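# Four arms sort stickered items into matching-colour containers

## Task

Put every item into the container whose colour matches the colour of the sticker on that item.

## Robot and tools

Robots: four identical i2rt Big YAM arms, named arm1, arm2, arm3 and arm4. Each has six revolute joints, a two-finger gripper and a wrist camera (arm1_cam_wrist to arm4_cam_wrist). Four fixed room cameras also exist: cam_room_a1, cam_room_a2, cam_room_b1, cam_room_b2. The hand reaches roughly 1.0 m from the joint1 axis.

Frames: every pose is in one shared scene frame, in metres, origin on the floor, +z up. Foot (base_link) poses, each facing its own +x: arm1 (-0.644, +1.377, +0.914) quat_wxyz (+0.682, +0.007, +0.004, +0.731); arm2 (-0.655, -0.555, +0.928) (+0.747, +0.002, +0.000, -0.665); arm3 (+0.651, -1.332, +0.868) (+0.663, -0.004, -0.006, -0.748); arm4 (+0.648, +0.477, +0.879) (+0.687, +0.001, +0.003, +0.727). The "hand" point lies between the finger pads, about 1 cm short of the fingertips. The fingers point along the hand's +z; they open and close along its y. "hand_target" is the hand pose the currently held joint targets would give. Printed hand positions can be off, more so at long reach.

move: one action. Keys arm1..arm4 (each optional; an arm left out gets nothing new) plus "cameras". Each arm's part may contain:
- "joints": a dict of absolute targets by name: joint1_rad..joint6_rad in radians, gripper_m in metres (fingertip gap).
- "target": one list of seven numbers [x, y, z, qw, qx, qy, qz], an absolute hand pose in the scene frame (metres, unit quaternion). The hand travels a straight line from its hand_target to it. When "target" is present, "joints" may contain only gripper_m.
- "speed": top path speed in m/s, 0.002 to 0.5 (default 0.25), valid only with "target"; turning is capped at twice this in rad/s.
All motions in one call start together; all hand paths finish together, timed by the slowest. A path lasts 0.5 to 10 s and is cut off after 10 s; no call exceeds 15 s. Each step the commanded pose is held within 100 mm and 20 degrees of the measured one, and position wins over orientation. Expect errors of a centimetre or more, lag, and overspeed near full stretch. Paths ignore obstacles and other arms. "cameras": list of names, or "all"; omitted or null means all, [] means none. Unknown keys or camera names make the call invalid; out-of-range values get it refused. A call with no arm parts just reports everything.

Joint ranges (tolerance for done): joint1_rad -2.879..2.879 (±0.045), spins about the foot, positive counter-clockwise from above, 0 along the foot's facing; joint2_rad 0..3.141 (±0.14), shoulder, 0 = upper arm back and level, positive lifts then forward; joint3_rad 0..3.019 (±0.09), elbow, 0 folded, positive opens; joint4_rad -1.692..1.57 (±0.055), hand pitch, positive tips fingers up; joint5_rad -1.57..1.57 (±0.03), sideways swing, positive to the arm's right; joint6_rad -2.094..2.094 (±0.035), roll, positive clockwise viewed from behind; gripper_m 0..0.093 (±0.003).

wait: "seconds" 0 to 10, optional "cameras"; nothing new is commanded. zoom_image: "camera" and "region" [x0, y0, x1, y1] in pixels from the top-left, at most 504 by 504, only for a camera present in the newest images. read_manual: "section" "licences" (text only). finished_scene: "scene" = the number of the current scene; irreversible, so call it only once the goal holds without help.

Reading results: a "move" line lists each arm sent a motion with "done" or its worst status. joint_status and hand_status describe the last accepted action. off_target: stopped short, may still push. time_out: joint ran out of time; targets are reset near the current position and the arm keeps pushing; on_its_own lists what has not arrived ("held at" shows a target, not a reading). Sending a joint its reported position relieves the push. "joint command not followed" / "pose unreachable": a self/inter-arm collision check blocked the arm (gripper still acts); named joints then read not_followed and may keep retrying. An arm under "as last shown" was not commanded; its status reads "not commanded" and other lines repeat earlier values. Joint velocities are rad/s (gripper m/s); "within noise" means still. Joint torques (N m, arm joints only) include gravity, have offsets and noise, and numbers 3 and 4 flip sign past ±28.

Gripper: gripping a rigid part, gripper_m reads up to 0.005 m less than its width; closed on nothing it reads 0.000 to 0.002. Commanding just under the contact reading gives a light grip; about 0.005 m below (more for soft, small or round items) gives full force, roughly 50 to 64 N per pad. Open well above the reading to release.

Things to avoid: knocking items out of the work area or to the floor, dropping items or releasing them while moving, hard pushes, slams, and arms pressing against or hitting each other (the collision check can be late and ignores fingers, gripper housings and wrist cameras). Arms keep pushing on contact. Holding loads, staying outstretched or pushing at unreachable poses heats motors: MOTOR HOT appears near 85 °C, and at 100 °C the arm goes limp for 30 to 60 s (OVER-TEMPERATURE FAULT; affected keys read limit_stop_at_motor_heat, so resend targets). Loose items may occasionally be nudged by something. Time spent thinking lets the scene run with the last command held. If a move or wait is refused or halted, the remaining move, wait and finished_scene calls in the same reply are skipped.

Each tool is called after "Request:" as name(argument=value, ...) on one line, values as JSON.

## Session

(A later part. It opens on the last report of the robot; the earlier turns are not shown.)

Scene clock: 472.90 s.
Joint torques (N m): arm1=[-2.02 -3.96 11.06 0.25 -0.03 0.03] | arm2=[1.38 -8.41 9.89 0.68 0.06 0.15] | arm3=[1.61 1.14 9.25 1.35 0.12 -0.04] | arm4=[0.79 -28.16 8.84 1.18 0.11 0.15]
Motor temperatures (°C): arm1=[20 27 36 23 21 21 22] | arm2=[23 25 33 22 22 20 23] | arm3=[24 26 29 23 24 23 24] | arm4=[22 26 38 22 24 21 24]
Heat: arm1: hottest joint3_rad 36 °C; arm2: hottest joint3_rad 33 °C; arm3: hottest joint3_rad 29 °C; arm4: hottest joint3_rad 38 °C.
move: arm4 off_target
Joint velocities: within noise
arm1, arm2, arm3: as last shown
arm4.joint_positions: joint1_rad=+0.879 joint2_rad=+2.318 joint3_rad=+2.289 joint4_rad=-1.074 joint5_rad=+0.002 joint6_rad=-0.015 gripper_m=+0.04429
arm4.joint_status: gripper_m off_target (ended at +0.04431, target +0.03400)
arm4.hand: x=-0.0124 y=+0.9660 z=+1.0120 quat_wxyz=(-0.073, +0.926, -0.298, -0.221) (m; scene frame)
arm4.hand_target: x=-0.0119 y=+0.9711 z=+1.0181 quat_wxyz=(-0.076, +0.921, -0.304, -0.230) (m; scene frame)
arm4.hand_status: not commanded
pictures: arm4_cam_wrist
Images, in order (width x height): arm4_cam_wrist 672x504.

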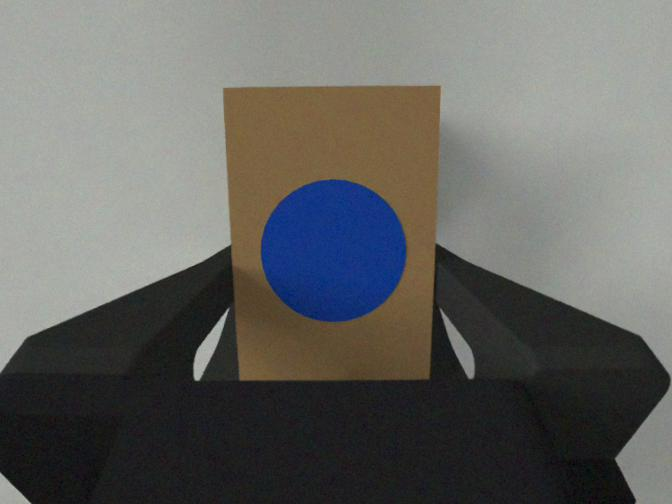

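Lift, exit, retract, swing.

Request:
move(arm4={"target":[0.07,0.905,1.135,-0.0758,0.9215,-0.3039,-0.2297]}, cameras=[])

Request:
move(arm4={"target":[0.345,0.694,1.15,-0.0778,0.9213,-0.2905,-0.2468],"speed":0.35}, cameras=["arm4_cam_wrist"])

Request:
move(arm4={"joints":{"joint2_rad":0.6,"joint3_rad":1.2,"joint4_rad":-1.2,"joint5_rad":0,"joint6_rad":0}}, cameras=[])

Request:
move(arm4={"joints":{"joint1_rad":-1.92}}, cameras=["arm4_cam_wrist"])

Scene clock: 479.50 s.
Joint torques (N m): arm1=[-2.2 -4.07 10.89 0.44 -0.06 -0.04] | arm2=[1.49 -8.41 9.89 0.64 0.07 0.15] | arm3=[1.55 1.08 9.25 1.4 0.12 -0.05] | arm4=[1.32 -21.07 9.35 0.44 0.21 0.21]
Motor temperatures (°C): arm1=[20 26 35 23 21 21 22] | arm2=[23 25 33 22 22 20 23] | arm3=[24 25 29 23 24 23 24] | arm4=[22 27 38 22 24 21 25]
Heat: arm1: hottest joint3_rad 35 °C; arm2: hottest joint3_rad 33 °C; arm3: hottest joint3_rad 29 °C; arm4: hottest joint3_rad 38 °C.
move: arm4 done
Joint velocities: within noise
arm1, arm2, arm3: as last shown
arm4.joint_positions: joint1_rad=+0.879 joint2_rad=+1.928 joint3_rad=+1.972 joint4_rad=-1.109 joint5_rad=+0.004 joint6_rad=-0.013 gripper_m=+0.04429
arm4.joint_status: not commanded
arm4.hand: x=+0.0714 y=+0.9053 z=+1.1438 quat_wxyz=(-0.079, +0.921, -0.297, -0.238) (m; scene frame)
arm4.hand_target: x=+0.0701 y=+0.9050 z=+1.1349 quat_wxyz=(-0.076, +0.921, -0.304, -0.230) (m; scene frame)
arm4.hand_status: done (0.009 m and 1.3 deg from the pose sent, 0.160 m and 1.4 deg at the start)
pictures: none
No camera images: "cameras" was empty.

Scene clock: 481.10 s.
Joint torques (N m): arm1=[-3.37 -4.13 11 0.5 -0.02 0.01] | arm2=[1.44 -8.23 9.88 0.66 0.07 0.14] | arm3=[1.55 1.08 9.21 1.39 0.12 -0.04] | arm4=[1.55 -5.01 9.63 0.64 0.04 0.11]
Motor temperatures (°C): arm1=[20 26 35 23 21 21 22] | arm2=[23 25 33 22 22 20 23] | arm3=[24 25 29 23 24 23 24] | arm4=[22 27 38 22 24 21 25]
Heat: arm1: hottest joint3_rad 35 °C; arm2: hottest joint3_rad 33 °C; arm3: hottest joint3_rad 29 °C; arm4: hottest joint3_rad 38 °C.
move: arm4 done
Joint velocities: within noise
arm1, arm2, arm3: as last shown
arm4.joint_positions: joint1_rad=+0.893 joint2_rad=+0.973 joint3_rad=+0.974 joint4_rad=-1.042 joint5_rad=+0.004 joint6_rad=-0.013 gripper_m=+0.04429
arm4.joint_status: not commanded
arm4.hand: x=+0.3481 y=+0.6953 z=+1.1496 quat_wxyz=(-0.081, +0.920, -0.290, -0.250) (m; scene frame)
arm4.hand_target: x=+0.3449 y=+0.6940 z=+1.1500 quat_wxyz=(-0.078, +0.921, -0.290, -0.247) (m; scene frame)
arm4.hand_status: done (0.003 m and 0.5 deg from the pose sent, 0.346 m and 1.3 deg at the start)
pictures: arm4_cam_wrist
Images, in order (width x height): arm4_cam_wrist 672x504.

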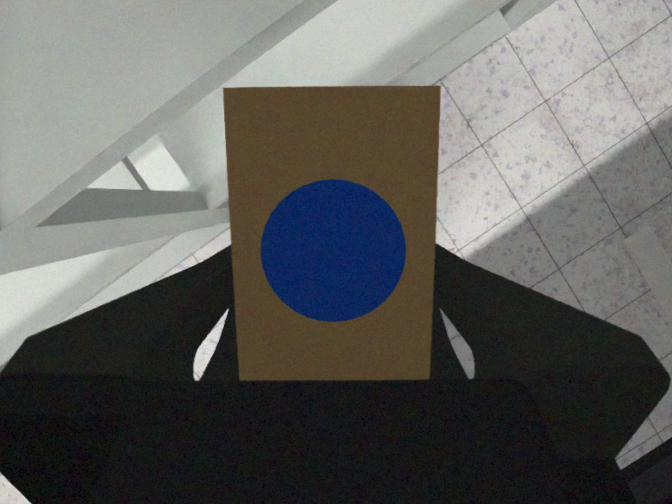

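Scene clock: 482.47 s.
Joint torques (N m): arm1=[-2.84 -4.31 10.91 0.43 -0.09 0.03] | arm2=[1.49 -8.47 9.87 0.65 0.07 0.14] | arm3=[1.61 1.26 9.24 1.36 0.13 -0.05] | arm4=[1.26 0.26 8.69 1.24 -0.01 0.18]
Motor temperatures (°C): arm1=[20 26 35 23 21 21 22] | arm2=[23 25 33 22 22 20 23] | arm3=[24 25 29 23 24 23 24] | arm4=[22 27 38 22 24 21 25]
Heat: arm1: hottest joint3_rad 35 °C; arm2: hottest joint3_rad 33 °C; arm3: hottest joint3_rad 29 °C; arm4: hottest joint3_rad 38 °C.
move: arm4 done
Joint velocities: within noise
arm1.joint_positions: joint1_rad=-2.245 joint2_rad=+1.102 joint3_rad=+1.168 joint4_rad=-1.431 joint5_rad=-0.008 joint6_rad=-0.009 gripper_m=+0.08496
arm1.joint_status: not commanded
arm1.hand: x=-0.3573 y=+1.1823 z=+1.1926 quat_wxyz=(-0.091, -0.292, -0.952, +0.028) (m; scene frame)
arm1.hand_target: x=-0.3600 y=+1.1800 z=+1.1900 quat_wxyz=(-0.083, -0.295, -0.951, +0.026) (m; scene frame)
arm1.hand_status: not commanded
arm2, arm3: as last shown
arm4.joint_positions: joint1_rad=+0.893 joint2_rad=+0.602 joint3_rad=+1.192 joint4_rad=-1.191 joint5_rad=+0.003 joint6_rad=-0.013 gripper_m=+0.04429
arm4.joint_status: all done
arm4.hand: x=+0.4325 y=+0.6362 z=+1.3539 quat_wxyz=(-0.145, +0.843, -0.267, -0.444) (m; scene frame)
arm4.hand_target: x=+0.4332 y=+0.6325 z=+1.3569 quat_wxyz=(-0.139, +0.842, -0.268, -0.446) (m; scene frame)
arm4.hand_status: not commanded
pictures: none
No camera images: "cameras" was empty.

Scene clock: 484.87 s.
Joint torques (N m): arm1=[-2.32 -4.07 10.84 0.57 -0.04 -0.01] | arm2=[1.49 -8.29 9.85 0.66 0.06 0.15] | arm3=[1.79 1.2 9.24 1.35 0.12 -0.05] | arm4=[0.62 0.15 8.75 1.05 0.06 0.16]
Motor temperatures (°C): arm1=[20 26 35 23 21 21 22] | arm2=[23 25 33 22 22 20 23] | arm3=[24 25 29 23 24 23 24] | arm4=[22 26 38 22 24 21 25]
Heat: arm1: hottest joint3_rad 35 °C; arm2: hottest joint3_rad 33 °C; arm3: hottest joint3_rad 29 °C; arm4: hottest joint3_rad 38 °C.
move: arm4 done
Joint velocities: within noise
arm1, arm2: as last shown
arm3.joint_positions: joint1_rad=+1.790 joint2_rad=+0.595 joint3_rad=+1.192 joint4_rad=-1.194 joint5_rad=-0.003 joint6_rad=-0.001 gripper_m=+0.08996
arm3.joint_status: not commanded
arm3.hand: x=+0.9147 y=-1.2991 z=+1.3431 quat_wxyz=(-0.468, +0.048, -0.882, -0.018) (m; scene frame)
arm3.hand_target: x=+0.9149 y=-1.2982 z=+1.3447 quat_wxyz=(-0.466, +0.049, -0.883, -0.018) (m; scene frame)
arm3.hand_status: not commanded
arm4.joint_positions: joint1_rad=-1.917 joint2_rad=+0.602 joint3_rad=+1.192 joint4_rad=-1.191 joint5_rad=+0.001 joint6_rad=-0.012 gripper_m=+0.04433
arm4.joint_status: all done
arm4.hand: x=+0.9072 y=+0.4016 z=+1.3525 quat_wxyz=(-0.459, -0.122, -0.877, +0.072) (m; scene frame)
arm4.hand_target: x=+0.9045 y=+0.4019 z=+1.3555 quat_wxyz=(-0.460, -0.128, -0.876, +0.070) (m; scene frame)
arm4.hand_status: not commanded
pictures: arm4_cam_wrist
Images, in order (width x height): arm4_cam_wrist 672x504.

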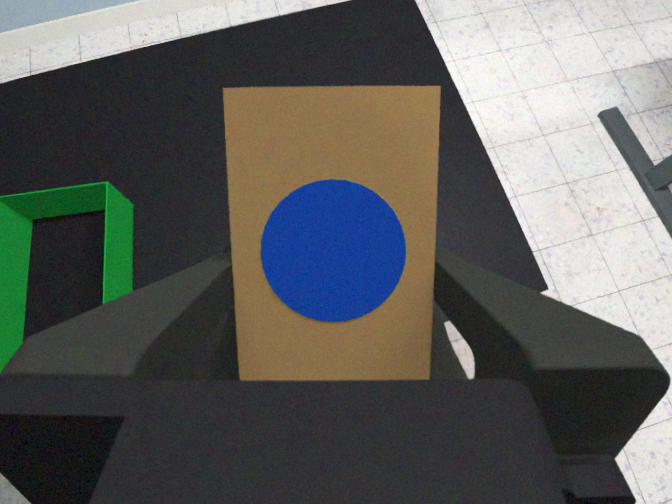

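Request:
move(arm4={"target":[1.172,0.318,0.96,-0.0863,-0.1463,-0.9854,0.0128],"speed":0.35}, cameras=["arm4_cam_wrist"])

Scene clock: 490.17 s.
Joint torques (N m): arm1=[-2.9 -4.19 10.97 0.42 -0.07 0.01] | arm2=[1.44 -8.35 9.87 0.66 0.07 0.15] | arm3=[1.55 1.08 9.26 1.35 0.14 -0.05] | arm4=[0.21 -18.49 10.66 -0.09 -0.07 0.15]
Motor temperatures (°C): arm1=[20 26 35 23 21 21 22] | arm2=[23 25 33 22 22 20 23] | arm3=[24 25 29 23 24 23 24] | arm4=[22 26 38 22 24 21 25]
Heat: arm1: hottest joint3_rad 35 °C; arm2: hottest joint3_rad 33 °C; arm3: hottest joint3_rad 29 °C; arm4: hottest joint3_rad 38 °C.
move: arm4 off_target
Joint velocities: within noise
arm1, arm2, arm3: as last shown
arm4.joint_positions: joint1_rad=-1.917 joint2_rad=+1.764 joint3_rad=+1.263 joint4_rad=-0.935 joint5_rad=-0.001 joint6_rad=-0.012 gripper_m=+0.04433
arm4.joint_status: not commanded
arm4.hand: x=+1.1552 y=+0.3259 z=+0.9395 quat_wxyz=(-0.065, -0.138, -0.988, +0.012) (m; scene frame)
arm4.hand_target: x=+1.1711 y=+0.3183 z=+0.9603 quat_wxyz=(-0.087, -0.146, -0.985, +0.013) (m; scene frame)
arm4.hand_status: off_target (0.028 m and 2.7 deg from the pose sent, 0.481 m and 45.3 deg at the start)
pictures: arm4_cam_wrist
Images, in order (width x height): arm4_cam_wrist 672x504.

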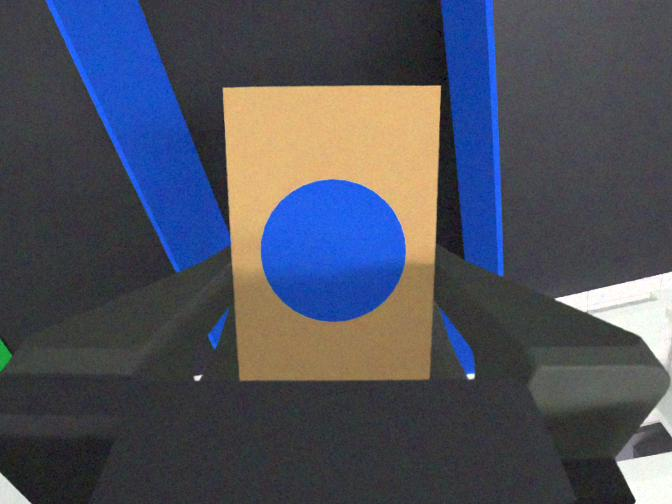

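Request:
move(arm4={"target":[1.175,0.328,0.87,-0.0863,-0.1463,-0.9854,0.0128]}, cameras=["arm4_cam_wrist"])

Request:
move(arm4={"target":[1.175,0.328,0.79,-0.0863,-0.1463,-0.9854,0.0128],"speed":0.15}, cameras=["arm4_cam_wrist"])

Request:
move(arm4={"target":[1.172,0.328,0.762,-0.0863,-0.1463,-0.9854,0.0128],"speed":0.1}, cameras=[])

Request:
move(arm4={"target":[1.17,0.328,0.746,-0.0863,-0.1463,-0.9854,0.0128],"speed":0.05}, cameras=["arm4_cam_wrist"])

Scene clock: 504.80 s.
Joint torques (N m): arm1=[-2.67 -4.48 10.71 0.47 -0.04 0.03] | arm2=[1.44 -8.29 9.88 0.65 0.07 0.14] | arm3=[1.49 1.14 9.24 1.35 0.13 -0.05] | arm4=[1.26 -18.49 7.43 0.8 0.1 0.17]
Motor temperatures (°C): arm1=[20 26 35 23 21 21 22] | arm2=[23 25 33 22 22 20 23] | arm3=[24 25 29 23 24 23 24] | arm4=[22 25 40 22 24 21 26]
Heat: arm1: hottest joint3_rad 35 °C; arm2: hottest joint3_rad 33 °C; arm3: hottest joint3_rad 29 °C; arm4: hottest joint3_rad 40 °C.
move: arm4 off_target
Joint velocities: within noise
arm1, arm3: as last shown
arm2.joint_positions: joint1_rad=+0.851 joint2_rad=+1.151 joint3_rad=+1.170 joint4_rad=-1.383 joint5_rad=+0.002 joint6_rad=-0.283 gripper_m=+0.09194
arm2.joint_status: not commanded
arm2.hand: x=-0.3578 y=-0.7619 z=+1.1988 quat_wxyz=(-0.094, -0.158, -0.982, +0.043) (m; scene frame)
arm2.hand_target: x=-0.3601 y=-0.7571 z=+1.1902 quat_wxyz=(-0.079, -0.158, -0.984, +0.037) (m; scene frame)
arm2.hand_status: not commanded
arm4.joint_positions: joint1_rad=-1.909 joint2_rad=+1.884 joint3_rad=+1.210 joint4_rad=-0.744 joint5_rad=-0.001 joint6_rad=+0.005 gripper_m=+0.04433
arm4.joint_status: not commanded
arm4.hand: x=+1.1652 y=+0.3271 z=+0.8653 quat_wxyz=(-0.073, -0.143, -0.987, +0.012) (m; scene frame)
arm4.hand_target: x=+1.1748 y=+0.3280 z=+0.8701 quat_wxyz=(-0.086, -0.146, -0.985, +0.013) (m; scene frame)
arm4.hand_status: off_target (0.011 m and 1.6 deg from the pose sent, 0.072 m and 2.7 deg at the start)
pictures: arm4_cam_wrist
Images, in order (width x height): arm4_cam_wrist 672x504.

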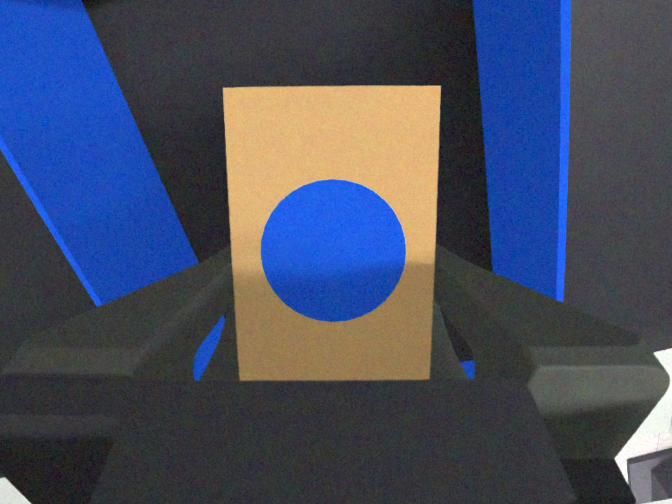

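Scene clock: 505.97 s.
Joint torques (N m): arm1=[-3.02 -4.42 10.96 0.53 -0.05 0] | arm2=[1.49 -8.53 9.89 0.65 0.07 0.14] | arm3=[1.67 1.14 9.21 1.37 0.12 -0.05] | arm4=[1.08 -18.67 6.11 0.77 0.09 0.19]
Motor temperatures (°C): arm1=[20 26 35 23 21 21 22] | arm2=[23 25 33 22 22 20 23] | arm3=[24 25 29 23 24 23 24] | arm4=[22 25 40 22 24 21 26]
Heat: arm1: hottest joint3_rad 35 °C; arm2: hottest joint3_rad 33 °C; arm3: hottest joint3_rad 29 °C; arm4: hottest joint3_rad 40 °C.
move: arm4 done
Joint velocities: within noise
arm1, arm2, arm3: as last shown
arm4.joint_positions: joint1_rad=-1.909 joint2_rad=+2.024 joint3_rad=+1.179 joint4_rad=-0.564 joint5_rad=-0.001 joint6_rad=+0.006 gripper_m=+0.04433
arm4.joint_status: not commanded
arm4.hand: x=+1.1678 y=+0.3260 z=+0.7900 quat_wxyz=(-0.078, -0.143, -0.987, +0.013) (m; scene frame)
arm4.hand_target: x=+1.1748 y=+0.3280 z=+0.7900 quat_wxyz=(-0.086, -0.146, -0.985, +0.013) (m; scene frame)
arm4.hand_status: done (0.007 m and 1.0 deg from the pose sent, 0.076 m and 1.6 deg at the start)
pictures: arm4_cam_wrist
Images, in order (width x height): arm4_cam_wrist 672x504.

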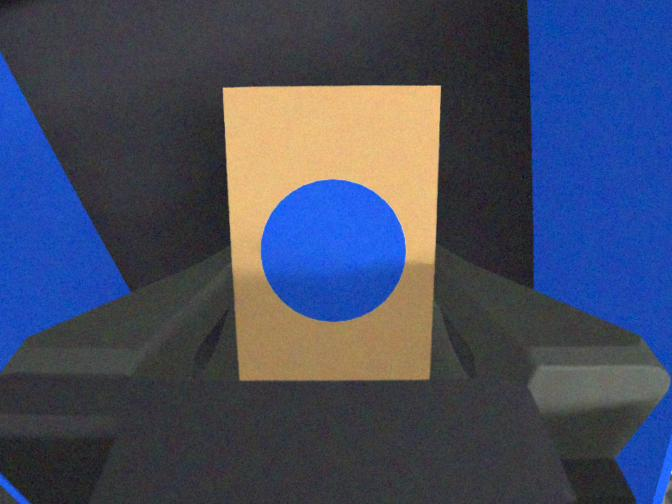

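Scene clock: 506.97 s.
Joint torques (N m): arm1=[-2.67 -4.07 10.96 0.32 0 0] | arm2=[1.49 -8.29 9.89 0.66 0.07 0.14] | arm3=[1.61 1.03 9.2 1.4 0.12 -0.06] | arm4=[1.44 -17.9 5.57 0.8 0.08 0.17]
Motor temperatures (°C): arm1=[20 26 35 23 21 21 22] | arm2=[23 25 33 22 22 20 23] | arm3=[24 25 29 23 24 23 24] | arm4=[22 25 40 22 24 21 26]
Heat: arm1: hottest joint3_rad 35 °C; arm2: hottest joint3_rad 33 °C; arm3: hottest joint3_rad 29 °C; arm4: hottest joint3_rad 40 °C.
move: arm4 done
Joint velocities: within noise
arm1, arm2, arm3: as last shown
arm4.joint_positions: joint1_rad=-1.909 joint2_rad=+2.063 joint3_rad=+1.172 joint4_rad=-0.500 joint5_rad=-0.001 joint6_rad=+0.006 gripper_m=+0.04433
arm4.joint_status: not commanded
arm4.hand: x=+1.1705 y=+0.3251 z=+0.7704 quat_wxyz=(-0.087, -0.143, -0.986, +0.014) (m; scene frame)
arm4.hand_target: x=+1.1719 y=+0.3280 z=+0.7622 quat_wxyz=(-0.086, -0.146, -0.985, +0.013) (m; scene frame)
arm4.hand_status: done (0.009 m and 0.4 deg from the pose sent, 0.028 m and 1.0 deg at the start)
pictures: none
No camera images: "cameras" was empty.

Scene clock: 507.97 s.
Joint torques (N m): arm1=[-2.14 -3.96 10.81 0.51 -0.02 -0.02] | arm2=[1.38 -8.41 9.87 0.65 0.07 0.14] | arm3=[1.55 1.08 9.21 1.36 0.12 -0.04] | arm4=[1.08 -17.49 5.23 0.91 0.1 0.13]
Motor temperatures (°C): arm1=[20 26 35 23 21 21 22] | arm2=[23 25 33 22 22 20 23] | arm3=[24 25 29 23 24 23 24] | arm4=[22 25 39 22 24 21 26]
Heat: arm1: hottest joint3_rad 35 °C; arm2: hottest joint3_rad 33 °C; arm3: hottest joint3_rad 29 °C; arm4: hottest joint3_rad 39 °C.
move: arm4 off_target
Joint velocities: within noise
arm1, arm2, arm3: as last shown
arm4.joint_positions: joint1_rad=-1.909 joint2_rad=+2.091 joint3_rad=+1.170 joint4_rad=-0.465 joint5_rad=-0.001 joint6_rad=+0.006 gripper_m=+0.04433
arm4.joint_status: not commanded
arm4.hand: x=+1.1707 y=+0.3250 z=+0.7566 quat_wxyz=(-0.089, -0.143, -0.986, +0.014) (m; scene frame)
arm4.hand_target: x=+1.1696 y=+0.3280 z=+0.7461 quat_wxyz=(-0.086, -0.146, -0.985, +0.013) (m; scene frame)
arm4.hand_status: off_target (0.011 m and 0.5 deg from the pose sent, 0.025 m and 0.4 deg at the start)
pictures: arm4_cam_wrist
Images, in order (width x height): arm4_cam_wrist 672x504.

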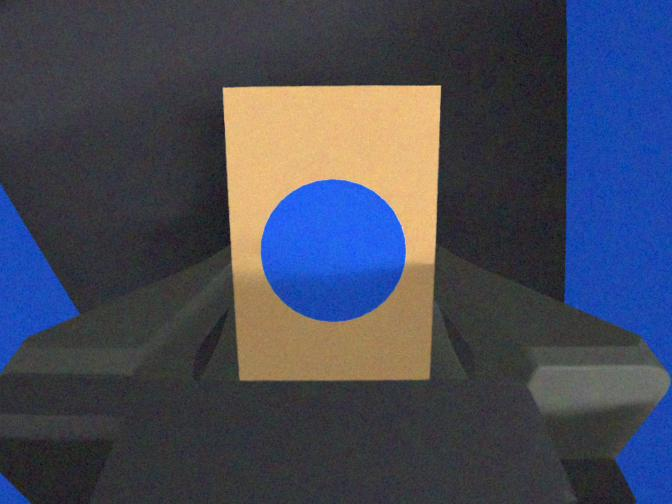

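Request:
move(arm4={"target":[1.17,0.328,0.737,-0.0863,-0.1463,-0.9854,0.0128],"speed":0.05}, cameras=[])

Request:
move(arm4={"target":[1.17,0.328,0.729,-0.0863,-0.1463,-0.9854,0.0128],"speed":0.05}, cameras=["arm4_cam_wrist"])

Scene clock: 513.97 s.
Joint torques (N m): arm1=[-2.61 -4.19 10.82 0.39 -0.01 0.01] | arm2=[1.44 -8.35 9.88 0.65 0.07 0.15] | arm3=[1.61 0.97 9.22 1.4 0.13 -0.04] | arm4=[1.26 -17.32 5.24 0.87 0.1 0.17]
Motor temperatures (°C): arm1=[20 26 35 23 21 21 22] | arm2=[23 25 33 22 22 20 23] | arm3=[24 25 29 23 24 23 24] | arm4=[22 25 38 22 24 21 26]
Heat: arm1: hottest joint3_rad 35 °C; arm2: hottest joint3_rad 33 °C; arm3: hottest joint3_rad 29 °C; arm4: hottest joint3_rad 38 °C.
move: arm4 off_target
Joint velocities: within noise
arm1, arm2, arm3: as last shown
arm4.joint_positions: joint1_rad=-1.909 joint2_rad=+2.108 joint3_rad=+1.170 joint4_rad=-0.445 joint5_rad=-0.001 joint6_rad=+0.006 gripper_m=+0.04433
arm4.joint_status: not commanded
arm4.hand: x=+1.1710 y=+0.3248 z=+0.7485 quat_wxyz=(-0.090, -0.143, -0.986, +0.014) (m; scene frame)
arm4.hand_target: x=+1.1697 y=+0.3280 z=+0.7372 quat_wxyz=(-0.086, -0.146, -0.985, +0.013) (m; scene frame)
arm4.hand_status: off_target (0.012 m and 0.6 deg from the pose sent, 0.020 m and 0.5 deg at the start)
pictures: none
No camera images: "cameras" was empty.

Scene clock: 514.93 s.
Joint torques (N m): arm1=[-2.73 -4.6 10.93 0.28 -0.01 0.01] | arm2=[1.55 -8.47 9.89 0.66 0.07 0.15] | arm3=[1.55 1.32 9.28 1.39 0.12 -0.05] | arm4=[0.79 -16.38 5.27 0.8 0.1 0.16]
Motor temperatures (°C): arm1=[20 26 35 23 21 21 22] | arm2=[23 25 33 22 22 20 23] | arm3=[24 25 29 23 24 23 24] | arm4=[22 25 38 22 24 21 26]
Heat: arm1: hottest joint3_rad 35 °C; arm2: hottest joint3_rad 33 °C; arm3: hottest joint3_rad 29 °C; arm4: hottest joint3_rad 38 °C.
move: arm4 off_target
Joint velocities: within noise
arm1.joint_positions: joint1_rad=-2.245 joint2_rad=+1.102 joint3_rad=+1.168 joint4_rad=-1.431 joint5_rad=-0.008 joint6_rad=-0.009 gripper_m=+0.08496
arm1.joint_status: not commanded
arm1.hand: x=-0.3573 y=+1.1823 z=+1.1926 quat_wxyz=(-0.091, -0.292, -0.952, +0.028) (m; scene frame)
arm1.hand_target: x=-0.3600 y=+1.1800 z=+1.1900 quat_wxyz=(-0.083, -0.295, -0.951, +0.026) (m; scene frame)
arm1.hand_status: not commanded
arm2, arm3: as last shown
arm4.joint_positions: joint1_rad=-1.909 joint2_rad=+2.111 joint3_rad=+1.170 joint4_rad=-0.429 joint5_rad=-0.001 joint6_rad=+0.006 gripper_m=+0.04433
arm4.joint_status: not commanded
arm4.hand: x=+1.1741 y=+0.3239 z=+0.7477 quat_wxyz=(-0.097, -0.143, -0.985, +0.015) (m; scene frame)
arm4.hand_target: x=+1.1693 y=+0.3281 z=+0.7296 quat_wxyz=(-0.086, -0.146, -0.985, +0.013) (m; scene frame)
arm4.hand_status: off_target (0.020 m and 1.3 deg from the pose sent, 0.020 m and 0.6 deg at the start)
pictures: arm4_cam_wrist
Images, in order (width x height): arm4_cam_wrist 672x504.

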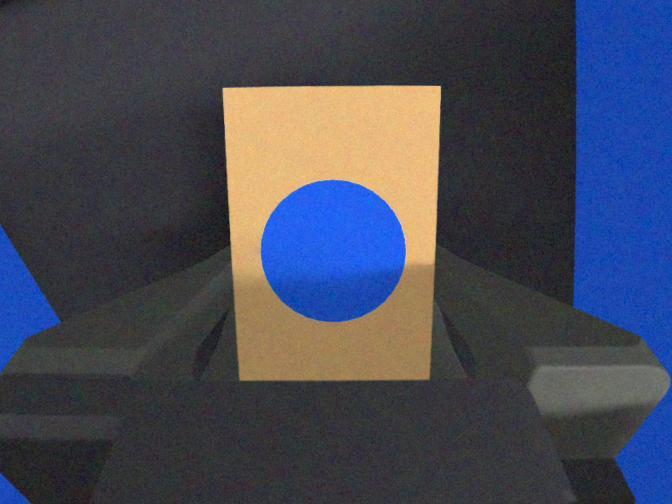

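Request:
move(arm4={"joints":{"gripper_m":0.085}}, cameras=[])

Request:
move(arm4={"target":[1.165,0.325,0.9,-0.0863,-0.1463,-0.9854,0.0128]}, cameras=["arm4_cam_wrist","arm3_cam_wrist"])

Scene clock: 519.03 s.
Joint torques (N m): arm1=[-3.37 -4.25 10.95 0.4 -0.05 0.03] | arm2=[1.44 -8.35 9.88 0.65 0.08 0.15] | arm3=[1.73 1.08 9.26 1.36 0.13 -0.04] | arm4=[1.14 -17.32 5.19 0.79 0.11 0.17]
Motor temperatures (°C): arm1=[20 26 35 23 21 21 22] | arm2=[23 25 33 22 22 20 23] | arm3=[24 25 29 23 24 23 24] | arm4=[22 25 37 22 24 21 26]
Heat: arm1: hottest joint3_rad 35 °C; arm2: hottest joint3_rad 33 °C; arm3: hottest joint3_rad 29 °C; arm4: hottest joint3_rad 37 °C.
move: arm4 done
Joint velocities: within noise
arm1, arm2: as last shown
arm3.joint_positions: joint1_rad=+1.790 joint2_rad=+0.595 joint3_rad=+1.192 joint4_rad=-1.194 joint5_rad=-0.003 joint6_rad=-0.001 gripper_m=+0.08996
arm3.joint_status: not commanded
arm3.hand: x=+0.9147 y=-1.2991 z=+1.3431 quat_wxyz=(-0.468, +0.048, -0.882, -0.018) (m; scene frame)
arm3.hand_target: x=+0.9149 y=-1.2982 z=+1.3447 quat_wxyz=(-0.466, +0.049, -0.883, -0.018) (m; scene frame)
arm3.hand_status: not commanded
arm4.joint_positions: joint1_rad=-1.909 joint2_rad=+2.123 joint3_rad=+1.170 joint4_rad=-0.429 joint5_rad=-0.001 joint6_rad=+0.007 gripper_m=+0.08492
arm4.joint_status: all done
arm4.hand: x=+1.1711 y=+0.3248 z=+0.7415 quat_wxyz=(-0.091, -0.143, -0.985, +0.014) (m; scene frame)
arm4.hand_target: x=+1.1693 y=+0.3281 z=+0.7296 quat_wxyz=(-0.086, -0.146, -0.985, +0.013) (m; scene frame)
arm4.hand_status: not commanded
pictures: none
No camera images: "cameras" was empty.

Scene clock: 520.37 s.
Joint torques (N m): arm1=[-2.67 -4.13 10.96 0.46 -0.06 0.03] | arm2=[1.32 -8.35 9.91 0.65 0.08 0.14] | arm3=[1.55 1.08 9.21 1.4 0.14 -0.05] | arm4=[0.56 -17.61 9.07 0.03 0.06 0.08]
Motor temperatures (°C): arm1=[20 26 35 23 21 21 22] | arm2=[23 25 33 22 22 20 23] | arm3=[24 25 29 23 24 23 24] | arm4=[22 25 37 22 24 21 26]
Heat: arm1: hottest joint3_rad 35 °C; arm2: hottest joint3_rad 33 °C; arm3: hottest joint3_rad 29 °C; arm4: hottest joint3_rad 37 °C.
move: arm4 off_target
Joint velocities: within noise
arm1, arm2, arm3: as last shown
arm4.joint_positions: joint1_rad=-1.909 joint2_rad=+1.816 joint3_rad=+1.183 joint4_rad=-0.780 joint5_rad=-0.001 joint6_rad=+0.007 gripper_m=+0.08492
arm4.joint_status: not commanded
arm4.hand: x=+1.1535 y=+0.3306 z=+0.8901 quat_wxyz=(-0.076, -0.143, -0.987, +0.012) (m; scene frame)
arm4.hand_target: x=+1.1647 y=+0.3250 z=+0.9002 quat_wxyz=(-0.087, -0.146, -0.985, +0.013) (m; scene frame)
arm4.hand_status: off_target (0.016 m and 1.2 deg from the pose sent, 0.159 m and 0.7 deg at the start)
pictures: arm3_cam_wrist, arm4_cam_wrist
Images, in order (width x height): arm3_cam_wrist 672x504, arm4_cam_wrist 672x504.

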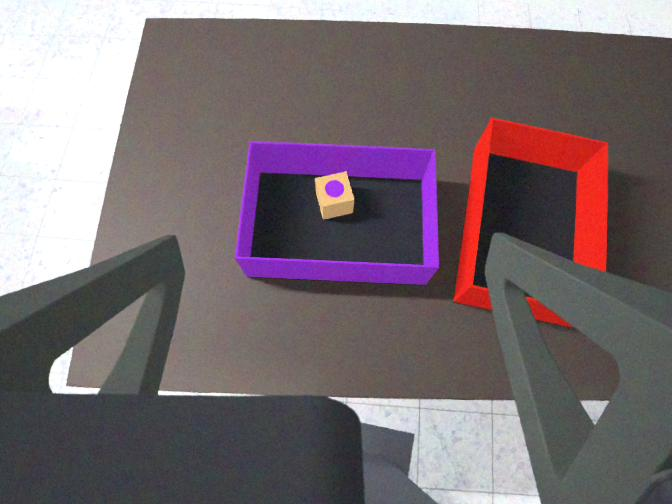

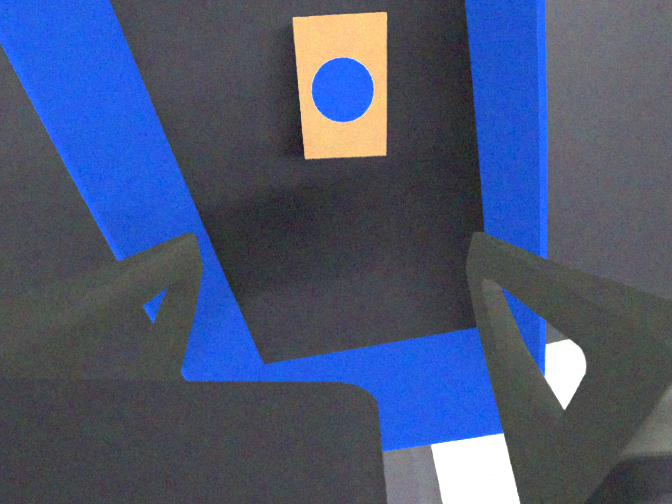

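Request:
finished_scene(scene=2)

The scene is finished: the task was done.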